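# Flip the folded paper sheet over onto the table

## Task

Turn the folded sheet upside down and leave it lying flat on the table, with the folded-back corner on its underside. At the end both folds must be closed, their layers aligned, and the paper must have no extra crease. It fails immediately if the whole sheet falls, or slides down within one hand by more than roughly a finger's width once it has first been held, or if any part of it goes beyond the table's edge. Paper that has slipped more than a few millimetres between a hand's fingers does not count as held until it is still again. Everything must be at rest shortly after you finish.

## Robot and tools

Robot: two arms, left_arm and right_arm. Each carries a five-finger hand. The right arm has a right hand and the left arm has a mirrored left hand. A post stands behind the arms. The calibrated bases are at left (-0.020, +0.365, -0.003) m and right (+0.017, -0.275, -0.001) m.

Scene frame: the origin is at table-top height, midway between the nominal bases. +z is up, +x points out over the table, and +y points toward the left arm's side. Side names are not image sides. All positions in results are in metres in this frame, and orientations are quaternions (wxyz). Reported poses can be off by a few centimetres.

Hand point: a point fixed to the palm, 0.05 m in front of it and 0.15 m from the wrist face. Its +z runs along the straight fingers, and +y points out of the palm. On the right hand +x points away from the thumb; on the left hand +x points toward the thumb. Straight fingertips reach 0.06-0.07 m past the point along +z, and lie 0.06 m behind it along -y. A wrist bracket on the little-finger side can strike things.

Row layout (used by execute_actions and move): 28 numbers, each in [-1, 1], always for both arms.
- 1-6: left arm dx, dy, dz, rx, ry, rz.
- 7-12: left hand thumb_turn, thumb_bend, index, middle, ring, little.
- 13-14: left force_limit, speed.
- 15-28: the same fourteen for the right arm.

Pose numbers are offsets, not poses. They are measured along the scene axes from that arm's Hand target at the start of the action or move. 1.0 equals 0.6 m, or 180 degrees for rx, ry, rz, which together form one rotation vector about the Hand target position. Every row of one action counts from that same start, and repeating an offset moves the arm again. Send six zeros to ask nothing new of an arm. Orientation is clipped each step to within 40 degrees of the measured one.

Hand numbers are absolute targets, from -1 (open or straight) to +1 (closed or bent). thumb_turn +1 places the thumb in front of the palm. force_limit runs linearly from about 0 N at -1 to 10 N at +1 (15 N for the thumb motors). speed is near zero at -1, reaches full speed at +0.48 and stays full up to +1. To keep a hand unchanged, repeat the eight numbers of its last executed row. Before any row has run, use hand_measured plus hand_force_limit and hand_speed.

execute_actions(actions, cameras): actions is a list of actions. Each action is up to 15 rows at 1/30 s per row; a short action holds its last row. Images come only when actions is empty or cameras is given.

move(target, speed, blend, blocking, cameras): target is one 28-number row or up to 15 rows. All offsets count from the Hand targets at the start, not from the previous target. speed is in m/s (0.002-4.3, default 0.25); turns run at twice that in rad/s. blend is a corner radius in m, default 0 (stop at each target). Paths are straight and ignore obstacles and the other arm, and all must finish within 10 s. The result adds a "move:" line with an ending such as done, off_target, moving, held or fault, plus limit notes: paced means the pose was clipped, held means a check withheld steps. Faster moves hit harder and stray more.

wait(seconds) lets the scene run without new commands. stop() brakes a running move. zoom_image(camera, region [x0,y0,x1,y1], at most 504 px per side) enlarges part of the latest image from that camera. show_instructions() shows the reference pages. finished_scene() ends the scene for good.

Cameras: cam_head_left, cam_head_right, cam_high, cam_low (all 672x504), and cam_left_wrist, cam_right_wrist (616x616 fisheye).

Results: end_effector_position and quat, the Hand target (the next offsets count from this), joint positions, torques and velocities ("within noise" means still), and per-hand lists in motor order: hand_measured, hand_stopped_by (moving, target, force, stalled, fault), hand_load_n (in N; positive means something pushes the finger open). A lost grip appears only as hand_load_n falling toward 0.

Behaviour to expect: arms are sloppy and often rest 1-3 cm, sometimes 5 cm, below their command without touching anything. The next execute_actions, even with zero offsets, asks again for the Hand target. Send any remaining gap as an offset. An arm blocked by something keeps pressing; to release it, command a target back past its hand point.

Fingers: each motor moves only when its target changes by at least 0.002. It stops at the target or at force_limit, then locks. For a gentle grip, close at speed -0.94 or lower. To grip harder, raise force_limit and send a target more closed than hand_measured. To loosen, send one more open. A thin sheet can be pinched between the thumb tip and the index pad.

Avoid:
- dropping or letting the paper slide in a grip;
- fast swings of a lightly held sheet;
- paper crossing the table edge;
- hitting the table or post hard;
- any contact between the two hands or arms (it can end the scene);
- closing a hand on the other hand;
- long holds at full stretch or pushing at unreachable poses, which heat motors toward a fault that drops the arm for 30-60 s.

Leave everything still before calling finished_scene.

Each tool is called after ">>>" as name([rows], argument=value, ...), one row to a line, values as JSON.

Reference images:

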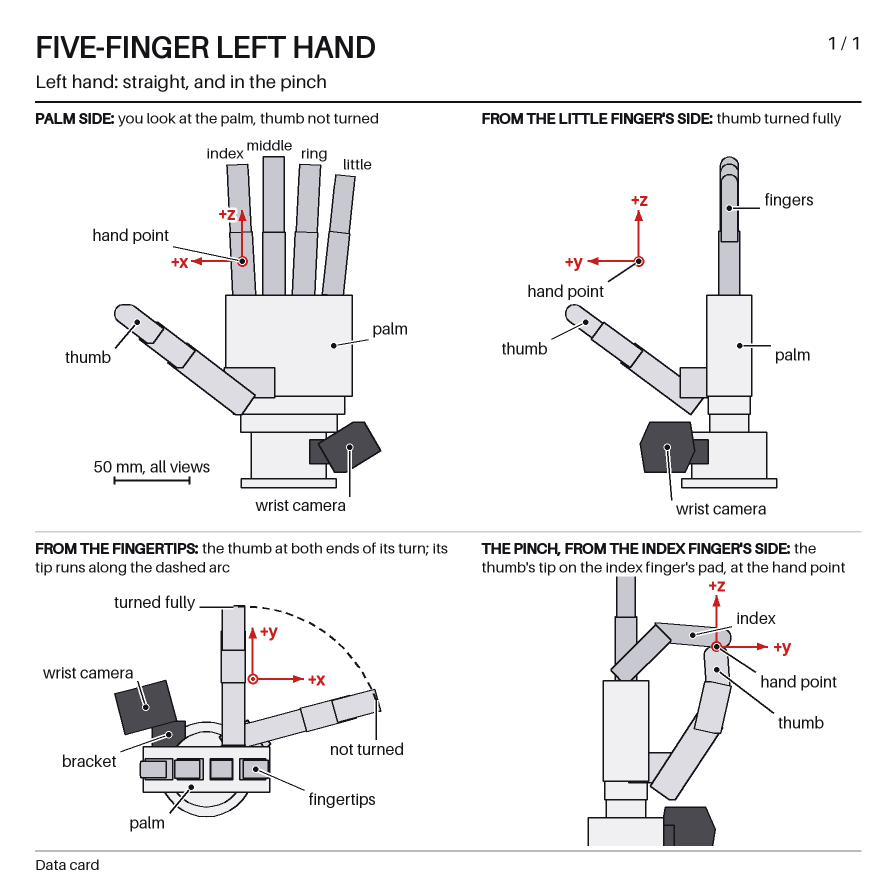

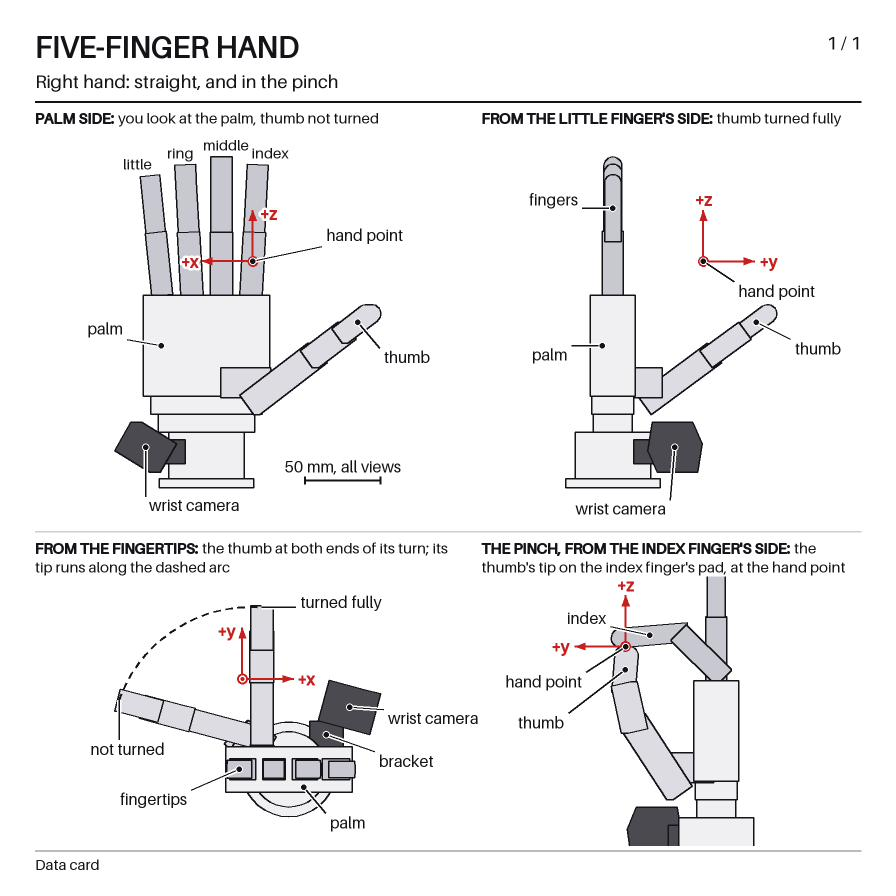

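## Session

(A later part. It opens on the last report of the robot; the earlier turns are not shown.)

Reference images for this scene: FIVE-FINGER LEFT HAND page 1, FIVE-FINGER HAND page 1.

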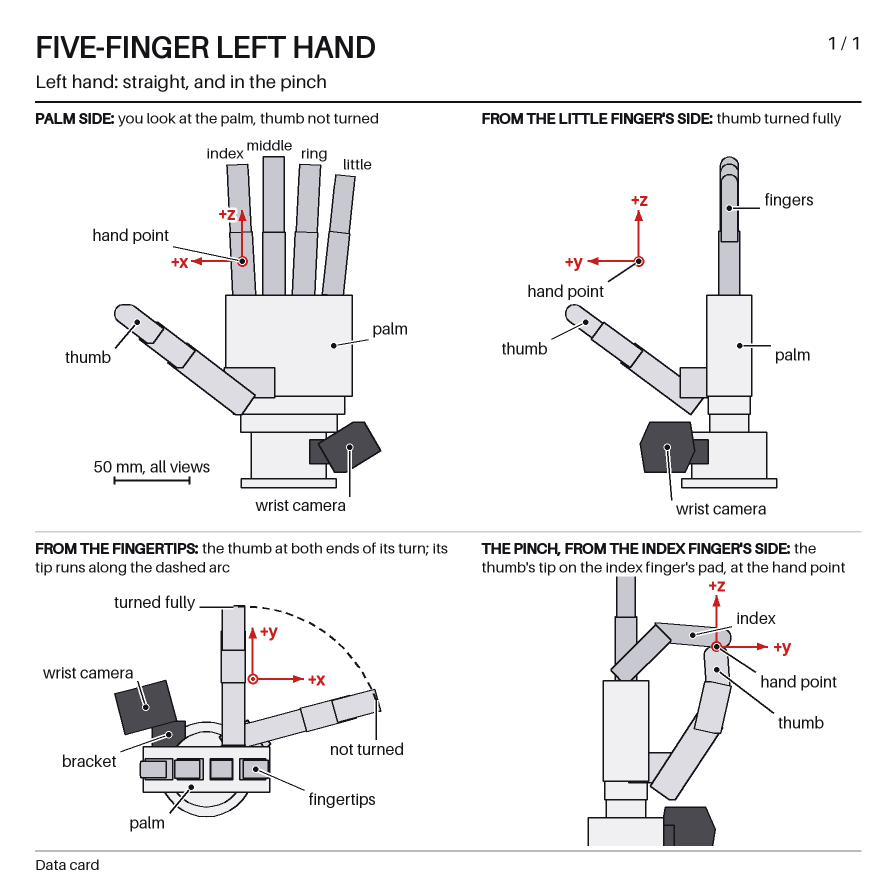

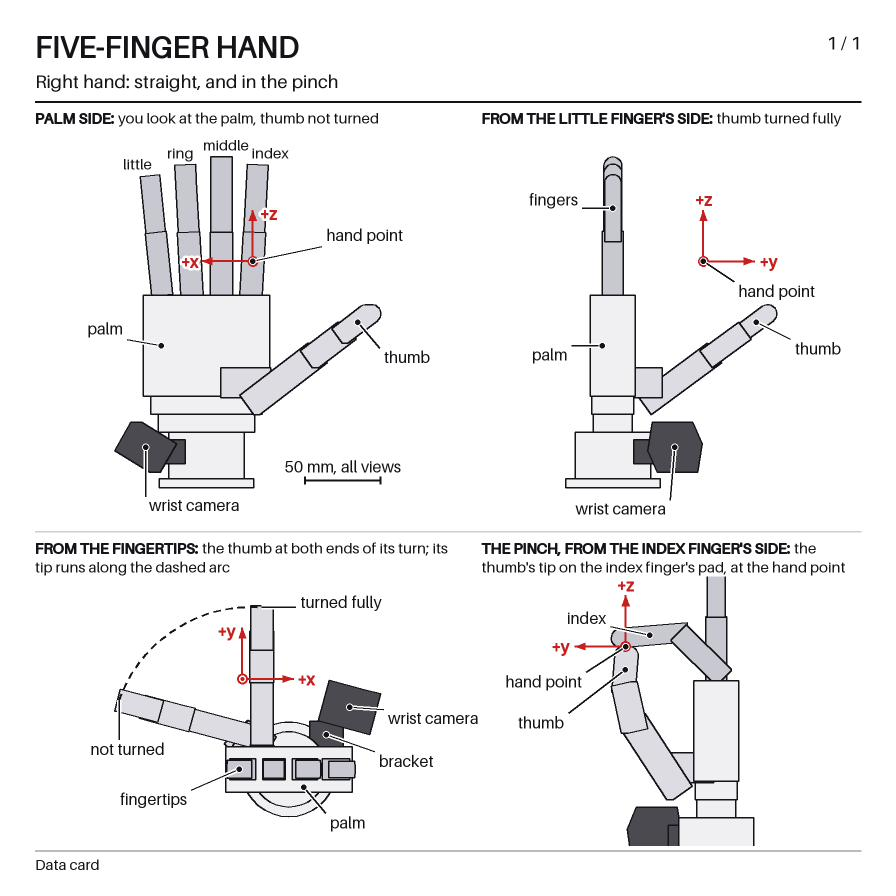

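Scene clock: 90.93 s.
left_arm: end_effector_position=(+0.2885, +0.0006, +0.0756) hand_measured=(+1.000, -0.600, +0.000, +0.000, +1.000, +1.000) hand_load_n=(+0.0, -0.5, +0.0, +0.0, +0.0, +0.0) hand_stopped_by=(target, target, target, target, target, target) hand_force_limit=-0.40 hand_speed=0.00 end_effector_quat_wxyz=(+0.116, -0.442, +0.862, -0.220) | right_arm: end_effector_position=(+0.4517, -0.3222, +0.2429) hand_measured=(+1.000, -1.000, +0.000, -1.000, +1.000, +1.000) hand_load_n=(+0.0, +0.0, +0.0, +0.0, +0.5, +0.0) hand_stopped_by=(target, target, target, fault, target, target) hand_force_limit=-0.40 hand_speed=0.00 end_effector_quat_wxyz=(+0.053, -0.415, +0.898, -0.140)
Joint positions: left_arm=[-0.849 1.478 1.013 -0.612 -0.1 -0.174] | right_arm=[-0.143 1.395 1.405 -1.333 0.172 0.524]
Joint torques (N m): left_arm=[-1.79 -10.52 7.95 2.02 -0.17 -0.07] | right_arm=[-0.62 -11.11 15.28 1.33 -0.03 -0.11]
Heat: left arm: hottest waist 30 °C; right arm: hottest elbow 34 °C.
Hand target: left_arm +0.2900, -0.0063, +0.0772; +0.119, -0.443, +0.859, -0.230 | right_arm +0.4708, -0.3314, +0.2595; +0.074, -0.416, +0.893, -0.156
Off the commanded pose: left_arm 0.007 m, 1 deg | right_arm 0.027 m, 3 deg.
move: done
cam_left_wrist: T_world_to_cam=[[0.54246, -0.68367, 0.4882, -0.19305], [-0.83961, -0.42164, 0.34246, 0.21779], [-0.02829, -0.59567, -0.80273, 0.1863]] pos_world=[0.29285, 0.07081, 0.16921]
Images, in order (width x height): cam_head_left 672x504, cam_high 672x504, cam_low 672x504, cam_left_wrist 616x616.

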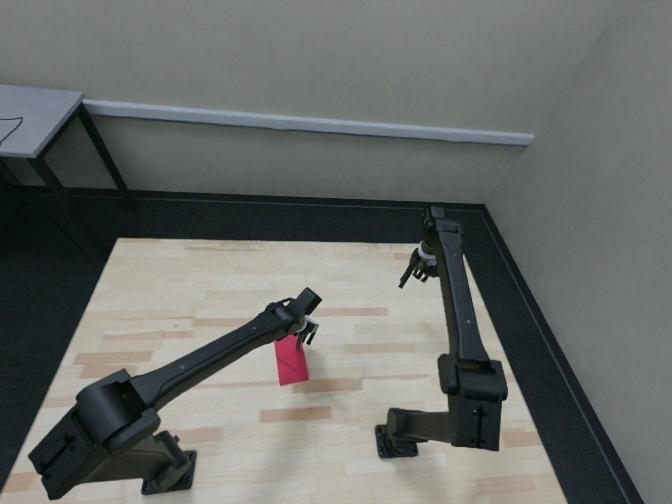

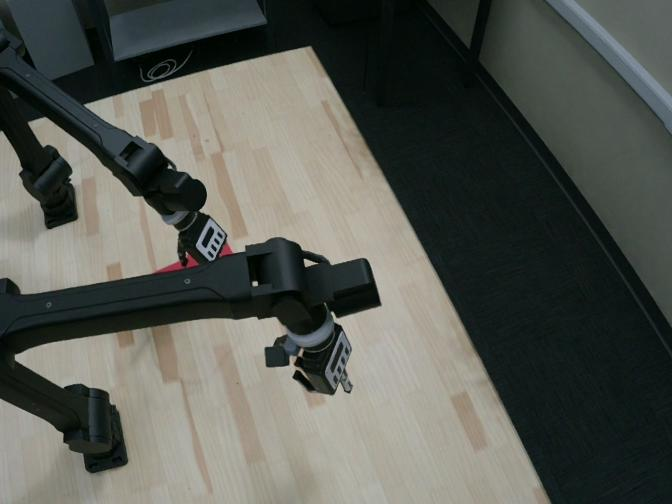

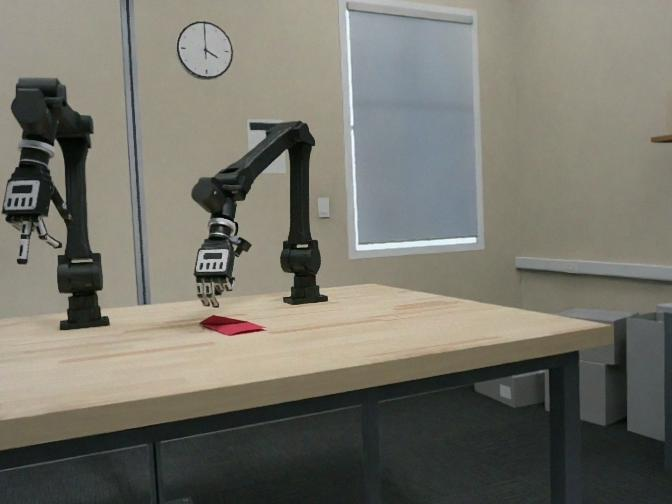

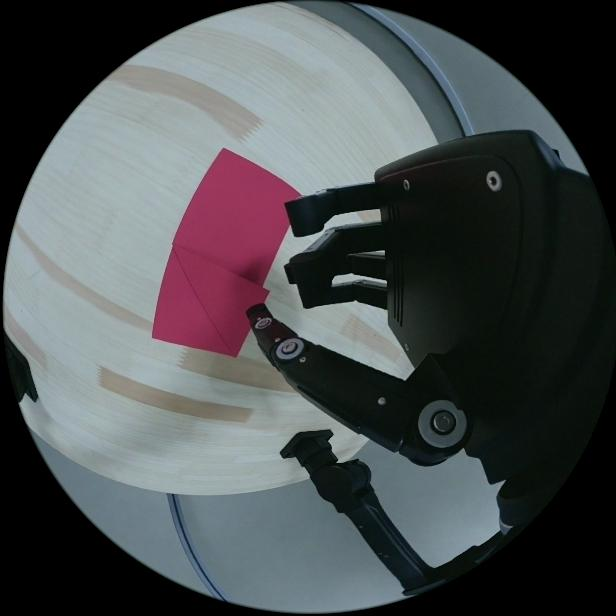

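>>> move(target=[-0.0058,-0.0058,-0.0777,0,0,0,1,-0.6,0,0,1,1,-0.4,0,0,-0.25,0,0,0,0,1,-1,0,0,1,1,-0.4,0], speed=0.1, cameras=["cam_high","cam_left_wrist","cam_low","cam_head_left"])

>>> zoom_image(camera="cam_low", region=[170, 240, 290, 350])

>>> zoom_image(camera="cam_high", region=[140, 190, 260, 310])

Scene clock: 95.90 s.
left_arm: end_effector_position=(+0.2888, -0.0024, +0.0338) hand_measured=(+1.000, -0.600, +0.000, +0.000, +1.000, +1.000) hand_load_n=(+0.0, +0.0, +0.0, +0.0, +0.0, +0.0) hand_stopped_by=(target, target, target, target, target, target) hand_force_limit=-0.40 hand_speed=0.00 end_effector_quat_wxyz=(+0.117, -0.444, +0.859, -0.225) | right_arm: end_effector_position=(+0.4541, -0.4710, +0.2449) hand_measured=(+1.000, -1.000, +0.000, -1.000, +1.000, +1.000) hand_load_n=(+0.0, +0.0, +0.0, +0.0, +0.0, +0.0) hand_stopped_by=(target, target, target, fault, target, target) hand_force_limit=-0.40 hand_speed=0.00 end_effector_quat_wxyz=(+0.060, -0.409, +0.900, -0.136)
Joint positions: left_arm=[-0.853 1.538 0.952 -0.482 -0.105 -0.183] | right_arm=[-0.467 1.514 1.534 -1.301 0.071 0.225]
Joint torques (N m): left_arm=[-1.85 -10.58 7.2 2.03 -0.17 -0.07] | right_arm=[0.15 -12.75 15.38 1.39 -0.09 -0.11]
Heat: left arm: hottest waist 30 °C; right arm: hottest elbow 34 °C.
Hand target: left_arm +0.2865, -0.0098, +0.0306; +0.119, -0.443, +0.859, -0.230 | right_arm +0.4708, -0.4814, +0.2595; +0.074, -0.416, +0.893, -0.156
Off the commanded pose: left_arm 0.008 m, 1 deg | right_arm 0.024 m, 3 deg.
move: off_target (right_arm)
cam_left_wrist: T_world_to_cam=[[0.54295, -0.67689, 0.49702, -0.17528], [-0.83954, -0.42371, 0.34007, 0.23118], [-0.01959, -0.60191, -0.79832, 0.14818]] pos_world=[0.29216, 0.0685, 0.1268]
Images, in order (width x height): cam_head_left 672x504, cam_high 672x504, cam_low 672x504, cam_left_wrist 616x616.

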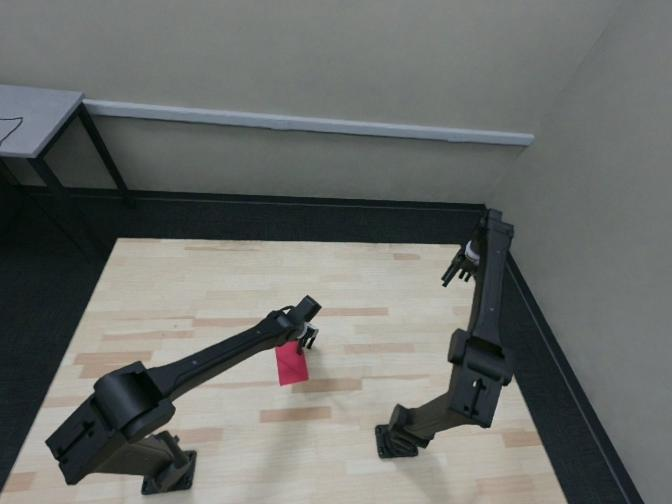

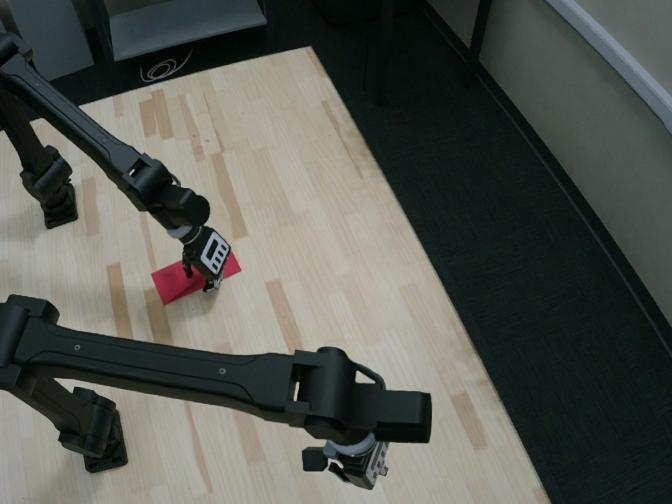

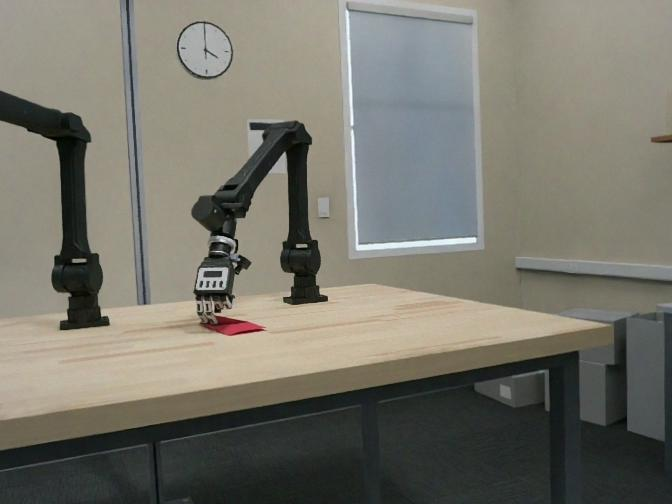

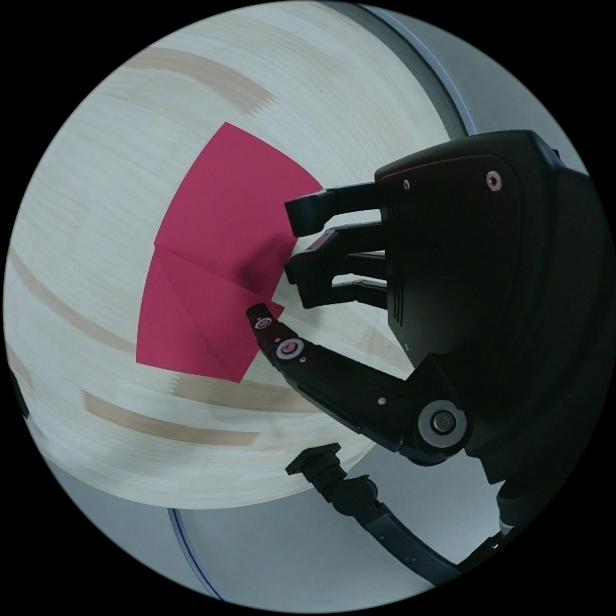

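Scaled by 4.200.

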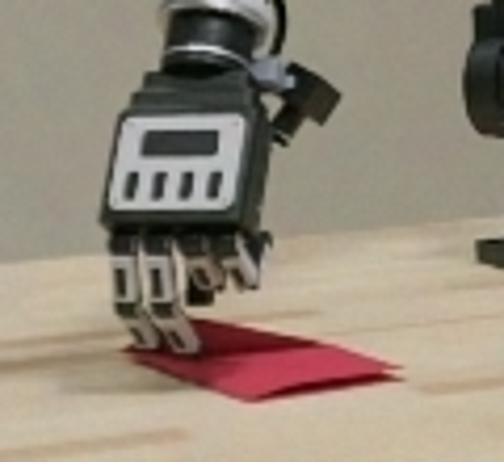

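Scaled by 4.200.

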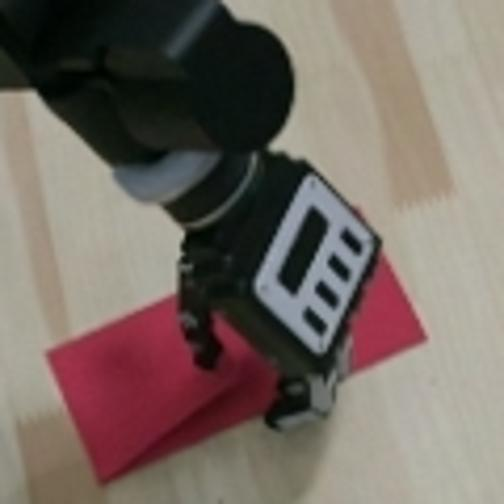

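>>> move([
  [0,0,-0.0095,0,0,0,1,-0.6,0,0,1,1,-0.4,0,0,0,0,0,0,0,1,-1,0,0,1,1,-0.4,0],
  [-0.0447,0.0257,-0.0095,0,0,0,1,-0.6,0,0,1,1,-0.4,0,0,0,0,0,0,0,1,-1,0,0,1,1,-0.4,0],
], speed=0.05, cameras=["cam_high","cam_left_wrist","cam_low","cam_head_left"])

>>> zoom_image(camera="cam_low", region=[170, 260, 290, 350])

>>> zoom_image(camera="cam_high", region=[140, 190, 260, 310])

Scene clock: 99.17 s.
left_arm: end_effector_position=(+0.2611, +0.0134, +0.0191) hand_measured=(+1.000, -0.600, +0.000, +0.000, +1.000, +1.000) hand_load_n=(+0.0, +0.0, +0.0, +0.0, +0.0, +0.0) hand_stopped_by=(target, target, target, target, target, target) hand_force_limit=-0.40 hand_speed=0.00 end_effector_quat_wxyz=(+0.115, -0.445, +0.862, -0.216) | right_arm: end_effector_position=(+0.4541, -0.4710, +0.2449) hand_measured=(+1.000, -1.000, +0.000, -1.000, +1.000, +1.000) hand_load_n=(+0.0, +0.0, +0.0, +0.0, +0.0, +0.0) hand_stopped_by=(target, target, target, fault, target, target) hand_force_limit=-0.40 hand_speed=0.00 end_effector_quat_wxyz=(+0.060, -0.409, +0.900, -0.136)
Joint positions: left_arm=[-0.878 1.499 0.866 -0.456 -0.117 -0.205] | right_arm=[-0.467 1.514 1.534 -1.301 0.071 0.225]
Joint torques (N m): left_arm=[-1.79 -11.34 6.91 1.99 -0.18 -0.07] | right_arm=[-0.32 -13.45 15.43 1.37 -0.11 -0.12]
Heat: left arm: hottest waist 30 °C; right arm: hottest elbow 35 °C.
Hand target: left_arm +0.2597, +0.0056, +0.0249; +0.119, -0.443, +0.859, -0.230 | right_arm +0.4708, -0.4814, +0.2595; +0.074, -0.416, +0.893, -0.156
Off the commanded pose: left_arm 0.010 m, 2 deg | right_arm 0.024 m, 3 deg.
move: done
cam_left_wrist: T_world_to_cam=[[0.54896, -0.68403, 0.48035, -0.14339], [-0.83533, -0.42875, 0.34408, 0.21845], [-0.02941, -0.59014, -0.80677, 0.148]] pos_world=[0.26554, 0.08292, 0.11312]
Images, in order (width x height): cam_head_left 672x504, cam_high 672x504, cam_low 672x504, cam_left_wrist 616x616.

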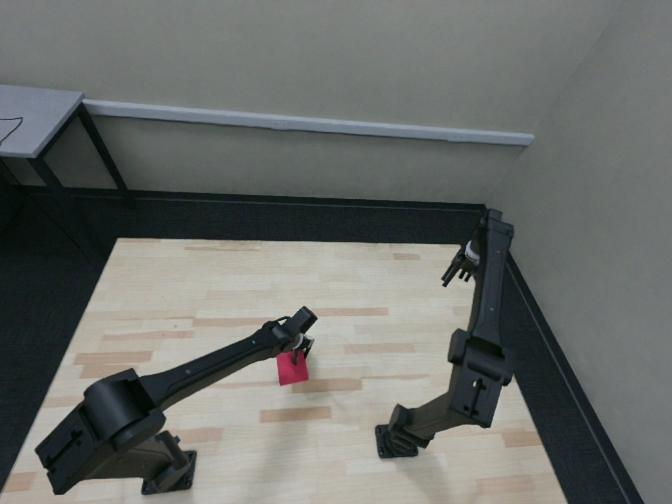

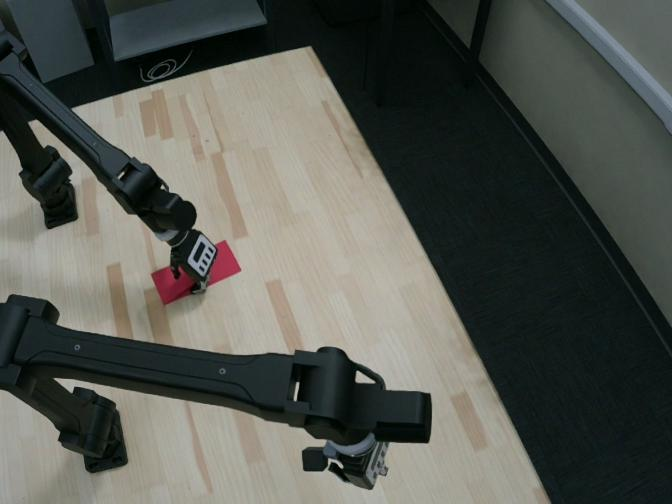

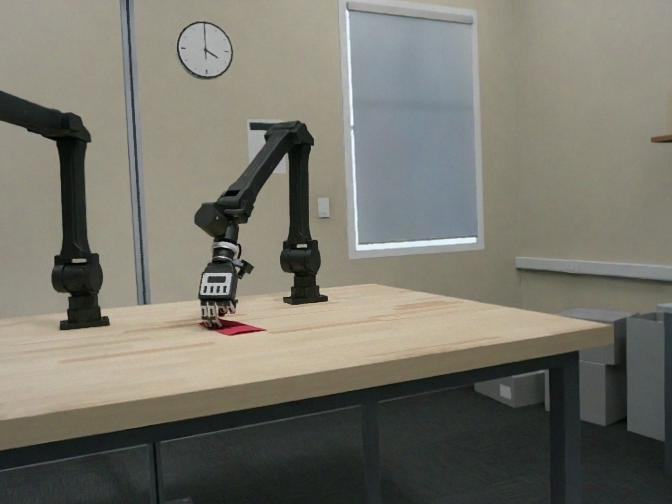

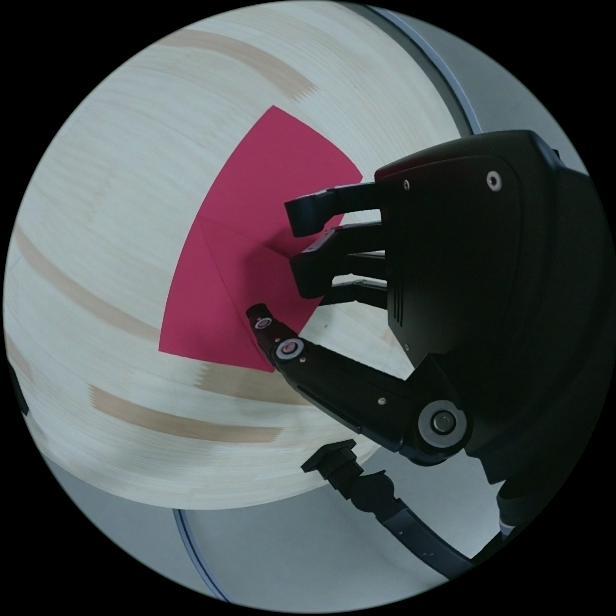

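Scaled by 4.200.

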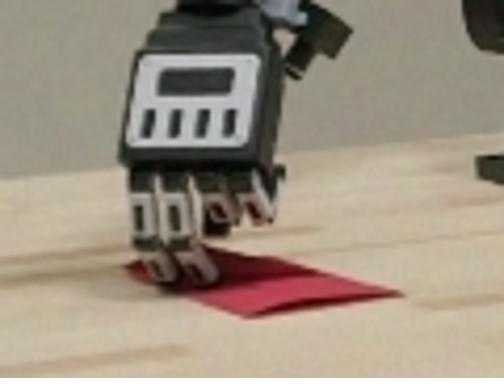

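Scaled by 4.200.

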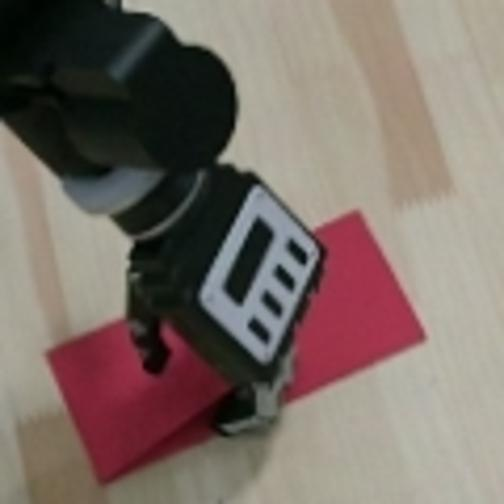

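>>> zoom_image(camera="cam_left_wrist", region=[180, 150, 400, 400])

>>> zoom_image(camera="cam_head_left", region=[250, 300, 340, 400])

Scaled by 2.016 from the camera's image (finer frame: 880x880).

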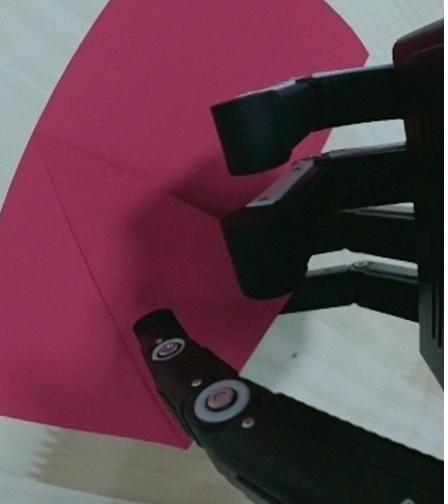

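Scaled by 5.040.

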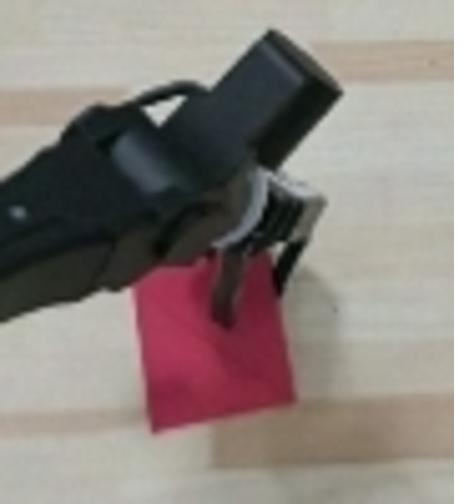

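>>> move([
  [-0.0097,0.0067,0.0083,0,0,0,1,-0.6,0,0,1,1,-0.4,0,0,0,0,0,0,0,1,-1,0,0,1,1,-0.4,0],
  [-0.0097,0.0067,0.0083,0,0,0,1,-0.2,0,0,1,1,-0.4,-0.6,0,0,0,0,0,0,1,-1,0,0,1,1,-0.4,0],
], speed=0.05, cameras=["cam_high","cam_left_wrist","cam_low","cam_head_left"])

>>> zoom_image(camera="cam_low", region=[170, 260, 290, 350])

>>> zoom_image(camera="cam_left_wrist", region=[180, 150, 400, 400])

Scene clock: 104.20 s.
left_arm: end_effector_position=(+0.2576, +0.0143, +0.0261) hand_measured=(+1.000, -0.200, +0.000, +0.000, +1.000, +1.000) hand_load_n=(+0.0, +0.0, +0.0, +0.0, +0.0, +0.0) hand_stopped_by=(target, target, target, target, target, target) hand_force_limit=-0.40 hand_speed=-0.60 end_effector_quat_wxyz=(+0.117, -0.444, +0.860, -0.223) | right_arm: end_effector_position=(+0.4541, -0.4710, +0.2449) hand_measured=(+1.000, -1.000, +0.000, -1.000, +1.000, +1.000) hand_load_n=(+0.0, +0.0, +0.0, +0.0, +0.0, +0.0) hand_stopped_by=(target, target, target, fault, target, target) hand_force_limit=-0.40 hand_speed=0.00 end_effector_quat_wxyz=(+0.060, -0.409, +0.900, -0.136)
Joint positions: left_arm=[-0.883 1.472 0.854 -0.456 -0.118 -0.209] | right_arm=[-0.467 1.514 1.534 -1.301 0.071 0.225]
Joint torques (N m): left_arm=[-1.85 -10.99 7.04 1.44 -0.18 -0.07] | right_arm=[-0.09 -13.1 15.41 1.32 -0.12 -0.13]
Heat: left arm: hottest shoulder 31 °C; right arm: hottest elbow 36 °C.
Hand target: left_arm +0.2538, +0.0097, +0.0298; +0.119, -0.443, +0.859, -0.230 | right_arm +0.4708, -0.4814, +0.2595; +0.074, -0.416, +0.893, -0.156
Off the commanded pose: left_arm 0.007 m, 1 deg | right_arm 0.024 m, 3 deg.
move: done
cam_left_wrist: T_world_to_cam=[[0.54429, -0.67784, 0.49425, -0.14349], [-0.83862, -0.42462, 0.34119, 0.2144], [-0.0214, -0.6002, -0.79957, 0.152]] pos_world=[0.26116, 0.085, 0.1193]
Images, in order (width x height): cam_head_left 672x504, cam_high 672x504, cam_low 672x504, cam_left_wrist 616x616.

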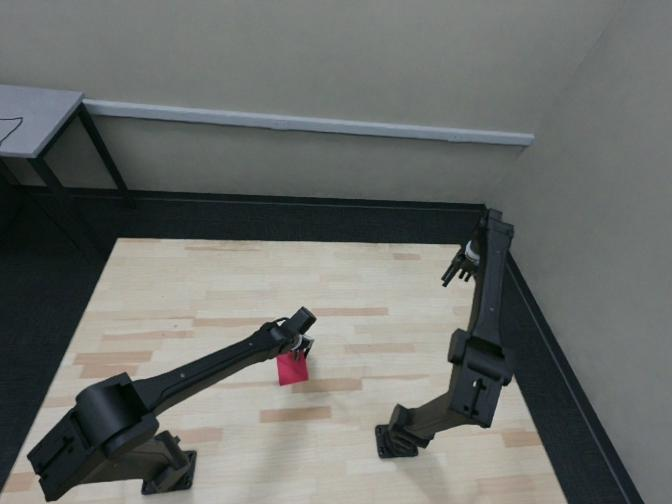

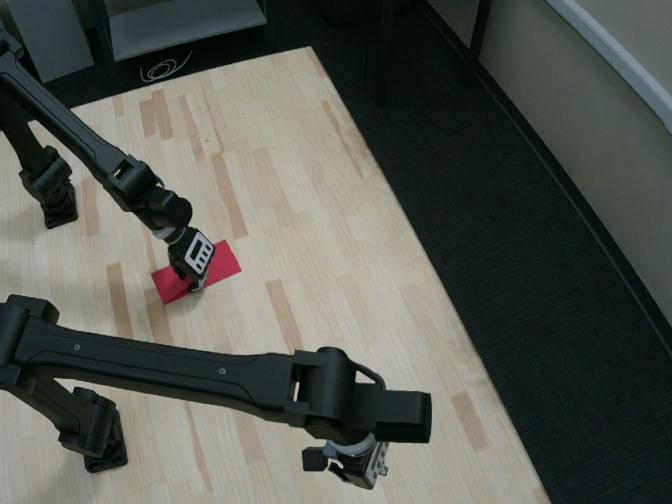

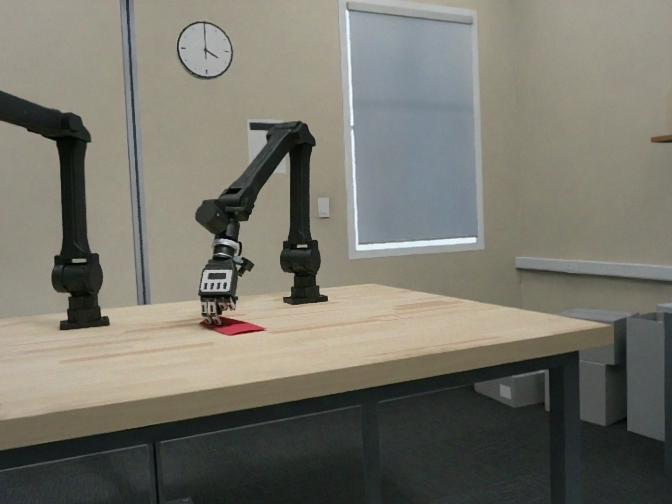

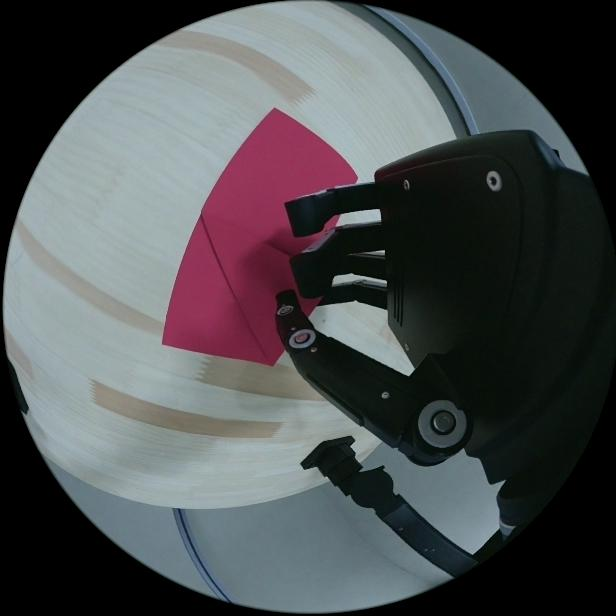

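Scaled by 4.200.

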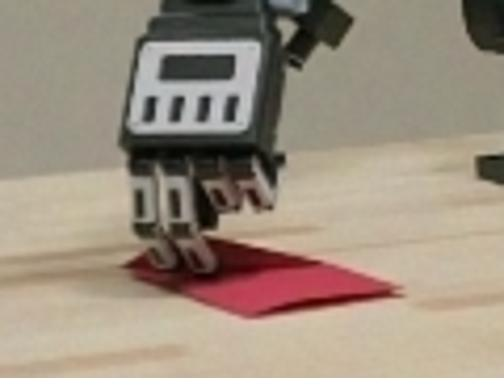

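Scaled by 2.016 from the camera's image (finer frame: 880x880).

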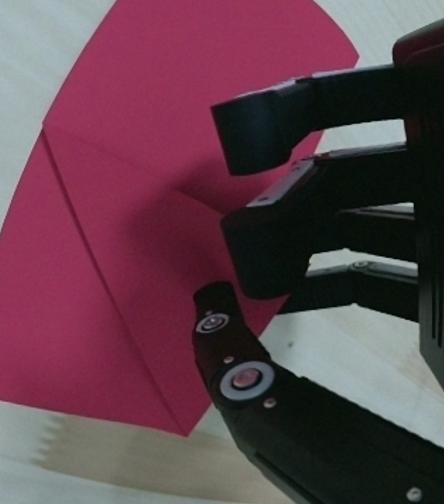

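>>> move(target=[0,0,0,0,0,0,1,0.15,0.35,0.35,1,1,-0.5,-0.9,0,0,0,0,0,0,1,-1,0,0,1,1,-0.4,0], speed=0.05, cameras=["cam_high","cam_left_wrist","cam_low","cam_head_left"])

>>> zoom_image(camera="cam_low", region=[170, 260, 290, 350])

>>> zoom_image(camera="cam_left_wrist", region=[180, 150, 400, 400])

Scene clock: 108.10 s.
left_arm: end_effector_position=(+0.2576, +0.0143, +0.0261) hand_measured=(+1.000, -0.074, +0.240, +0.230, +1.000, +1.000) hand_load_n=(+0.0, +4.5, +5.5, +3.0, +0.0, +0.0) hand_stopped_by=(target, force, force, force, target, target) hand_force_limit=-0.50 hand_speed=-0.90 end_effector_quat_wxyz=(+0.117, -0.444, +0.860, -0.223) | right_arm: end_effector_position=(+0.4541, -0.4710, +0.2449) hand_measured=(+1.000, -1.000, +0.000, -1.000, +1.000, +1.000) hand_load_n=(+0.0, +0.0, +0.0, +0.0, +0.0, +0.0) hand_stopped_by=(target, target, target, fault, target, target) hand_force_limit=-0.40 hand_speed=0.00 end_effector_quat_wxyz=(+0.060, -0.409, +0.900, -0.136)
Joint positions: left_arm=[-0.883 1.472 0.854 -0.456 -0.118 -0.209] | right_arm=[-0.467 1.514 1.534 -1.301 0.071 0.225]
Joint torques (N m): left_arm=[-1.79 -10.99 7.02 1.43 -0.18 -0.07] | right_arm=[-0.5 -13.04 15.28 1.43 -0.12 -0.13]
Heat: left arm: hottest shoulder 31 °C; right arm: hottest elbow 37 °C.
Hand target: left_arm +0.2538, +0.0097, +0.0298; +0.119, -0.443, +0.859, -0.230 | right_arm +0.4708, -0.4814, +0.2595; +0.074, -0.416, +0.893, -0.156
Off the commanded pose: left_arm 0.007 m, 1 deg | right_arm 0.024 m, 3 deg.
move: done
cam_left_wrist: T_world_to_cam=[[0.54429, -0.67784, 0.49425, -0.14349], [-0.83862, -0.42462, 0.34119, 0.2144], [-0.0214, -0.6002, -0.79957, 0.152]] pos_world=[0.26116, 0.085, 0.1193]
Images, in order (width x height): cam_head_left 672x504, cam_high 672x504, cam_low 672x504, cam_left_wrist 616x616.

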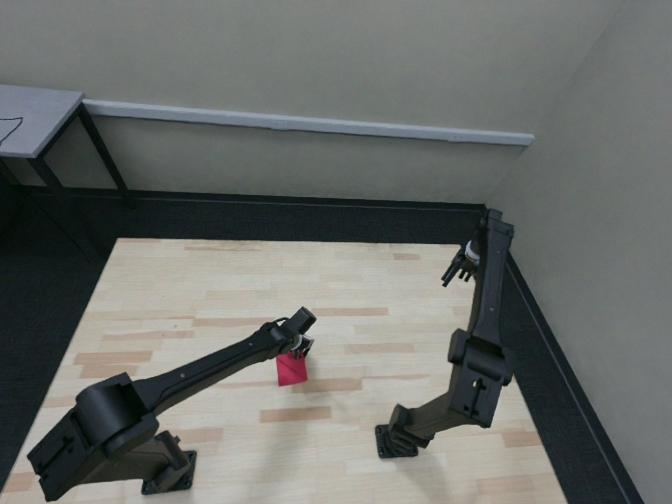

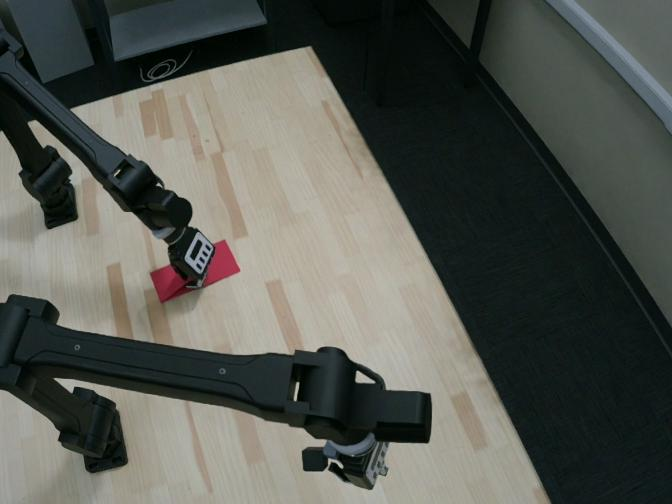

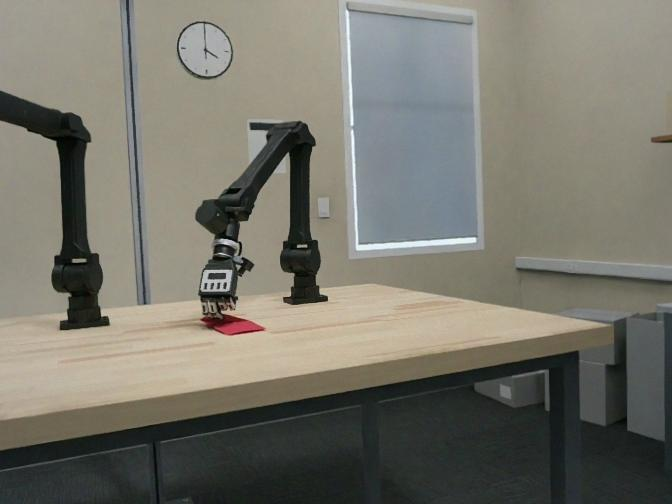

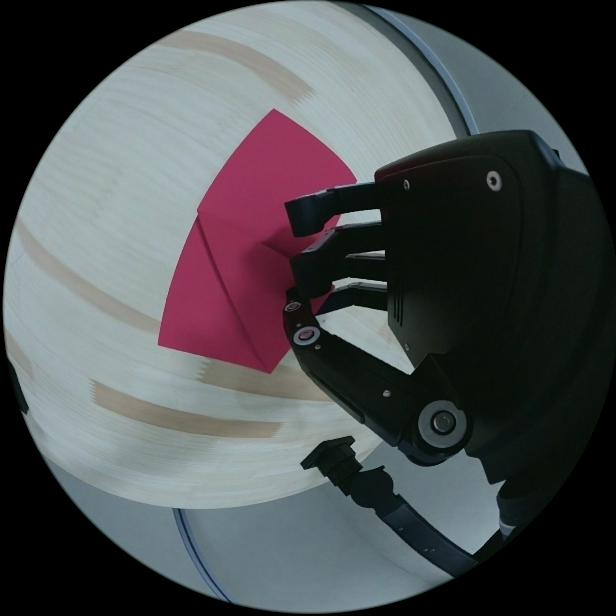

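Scaled by 4.200.

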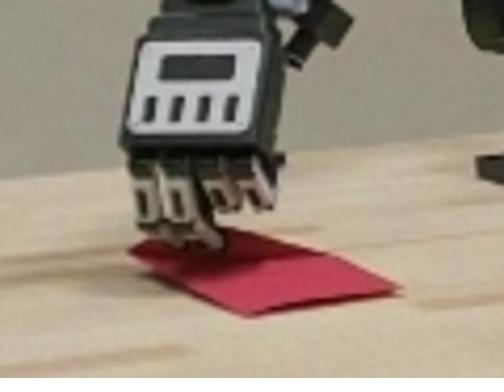

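Scaled by 2.016 from the camera's image (finer frame: 880x880).

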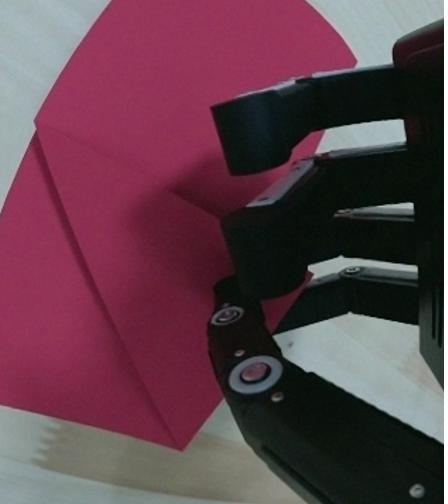

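>>> move(target=[0,0,0.035,0,0,0,1,0.15,0.35,0.35,1,1,-0.5,-0.9,0,0,0,0,0,0,1,-1,0,0,1,1,-0.4,0], speed=0.05, cameras=["cam_high","cam_left_wrist","cam_low","cam_head_left"])

>>> zoom_image(camera="cam_low", region=[170, 260, 290, 350])

>>> zoom_image(camera="cam_high", region=[140, 190, 260, 310])

Scene clock: 110.53 s.
left_arm: end_effector_position=(+0.2507, +0.0223, +0.0360) hand_measured=(+1.000, -0.074, +0.240, +0.230, +1.000, +1.000) hand_load_n=(+0.0, +4.5, +5.5, +3.0, +0.0, +0.0) hand_stopped_by=(target, force, force, force, target, target) hand_force_limit=-0.50 hand_speed=-0.90 end_effector_quat_wxyz=(+0.115, -0.445, +0.862, -0.215) | right_arm: end_effector_position=(+0.4541, -0.4710, +0.2449) hand_measured=(+1.000, -1.000, +0.000, -1.000, +1.000, +1.000) hand_load_n=(+0.0, +0.0, +0.0, +0.0, +0.0, +0.0) hand_stopped_by=(target, target, target, fault, target, target) hand_force_limit=-0.40 hand_speed=0.00 end_effector_quat_wxyz=(+0.060, -0.409, +0.900, -0.136)
Joint positions: left_arm=[-0.883 1.438 0.854 -0.508 -0.118 -0.209] | right_arm=[-0.467 1.514 1.534 -1.301 0.071 0.225]
Joint torques (N m): left_arm=[-1.85 -10.64 9.18 0.91 -0.17 -0.07] | right_arm=[-0.03 -12.98 15.39 1.29 -0.12 -0.11]
Heat: left arm: hottest shoulder 31 °C; right arm: hottest elbow 37 °C.
Hand target: left_arm +0.2538, +0.0097, +0.0508; +0.119, -0.443, +0.859, -0.230 | right_arm +0.4708, -0.4814, +0.2595; +0.074, -0.416, +0.893, -0.156
Off the commanded pose: left_arm 0.020 m, 2 deg | right_arm 0.024 m, 3 deg.
move: off_target (left_arm)
cam_left_wrist: T_world_to_cam=[[0.55014, -0.68465, 0.47812, -0.13996], [-0.83449, -0.4294, 0.34531, 0.20749], [-0.03111, -0.58896, -0.80756, 0.16698]] pos_world=[0.25534, 0.09162, 0.13012]
Images, in order (width x height): cam_head_left 672x504, cam_high 672x504, cam_low 672x504, cam_left_wrist 616x616.

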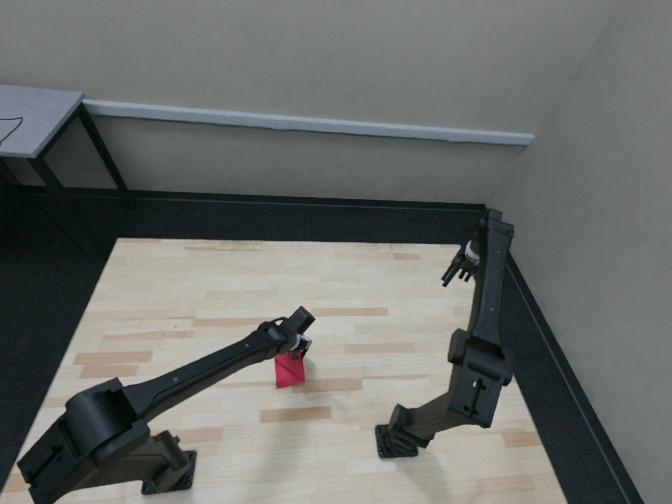

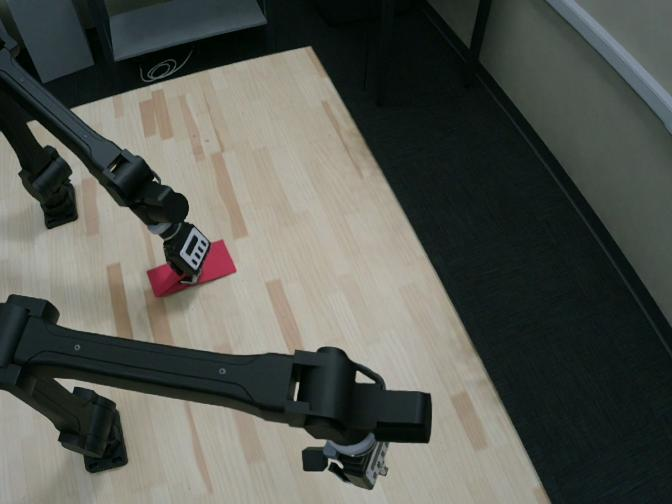

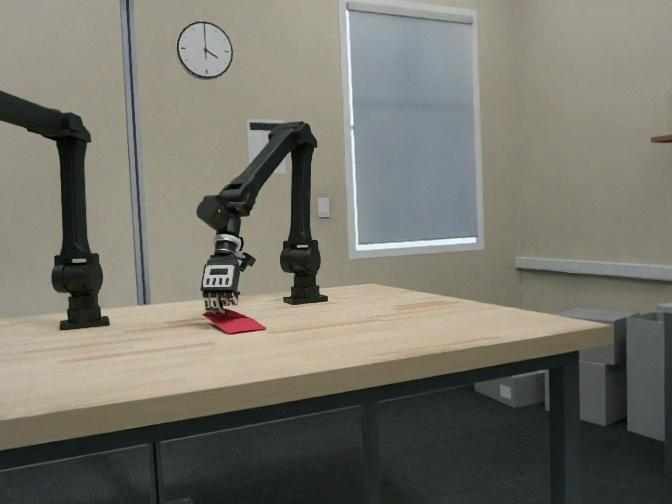

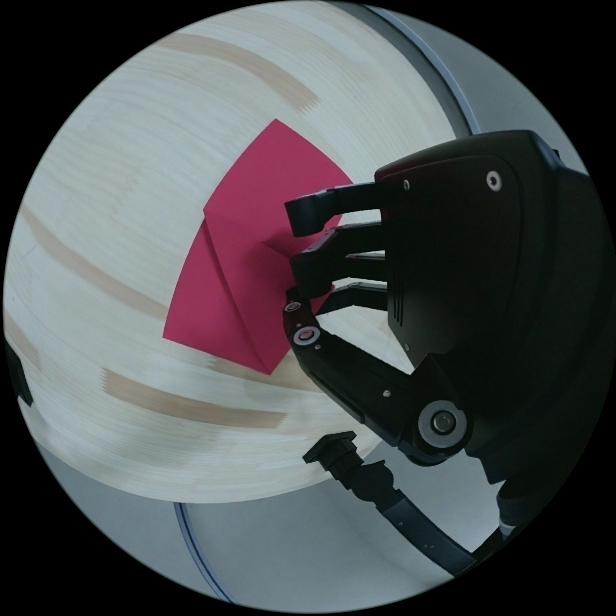

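Scaled by 4.200.

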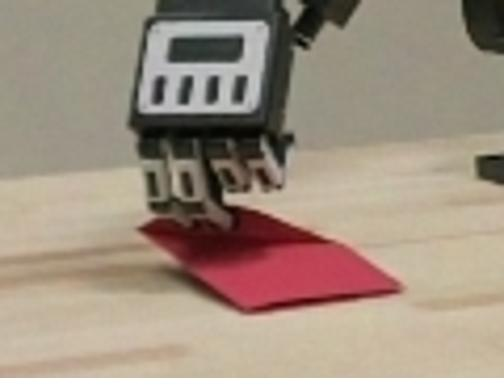

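Scaled by 4.200.

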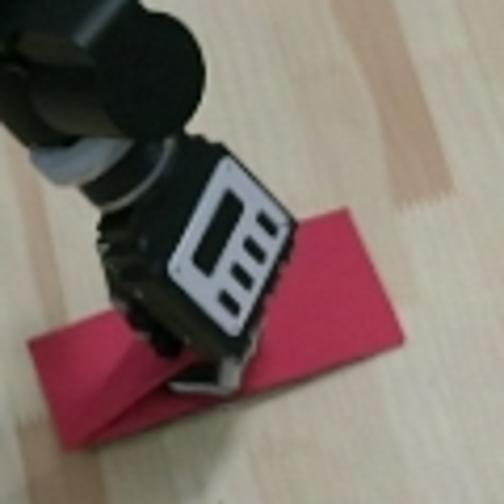

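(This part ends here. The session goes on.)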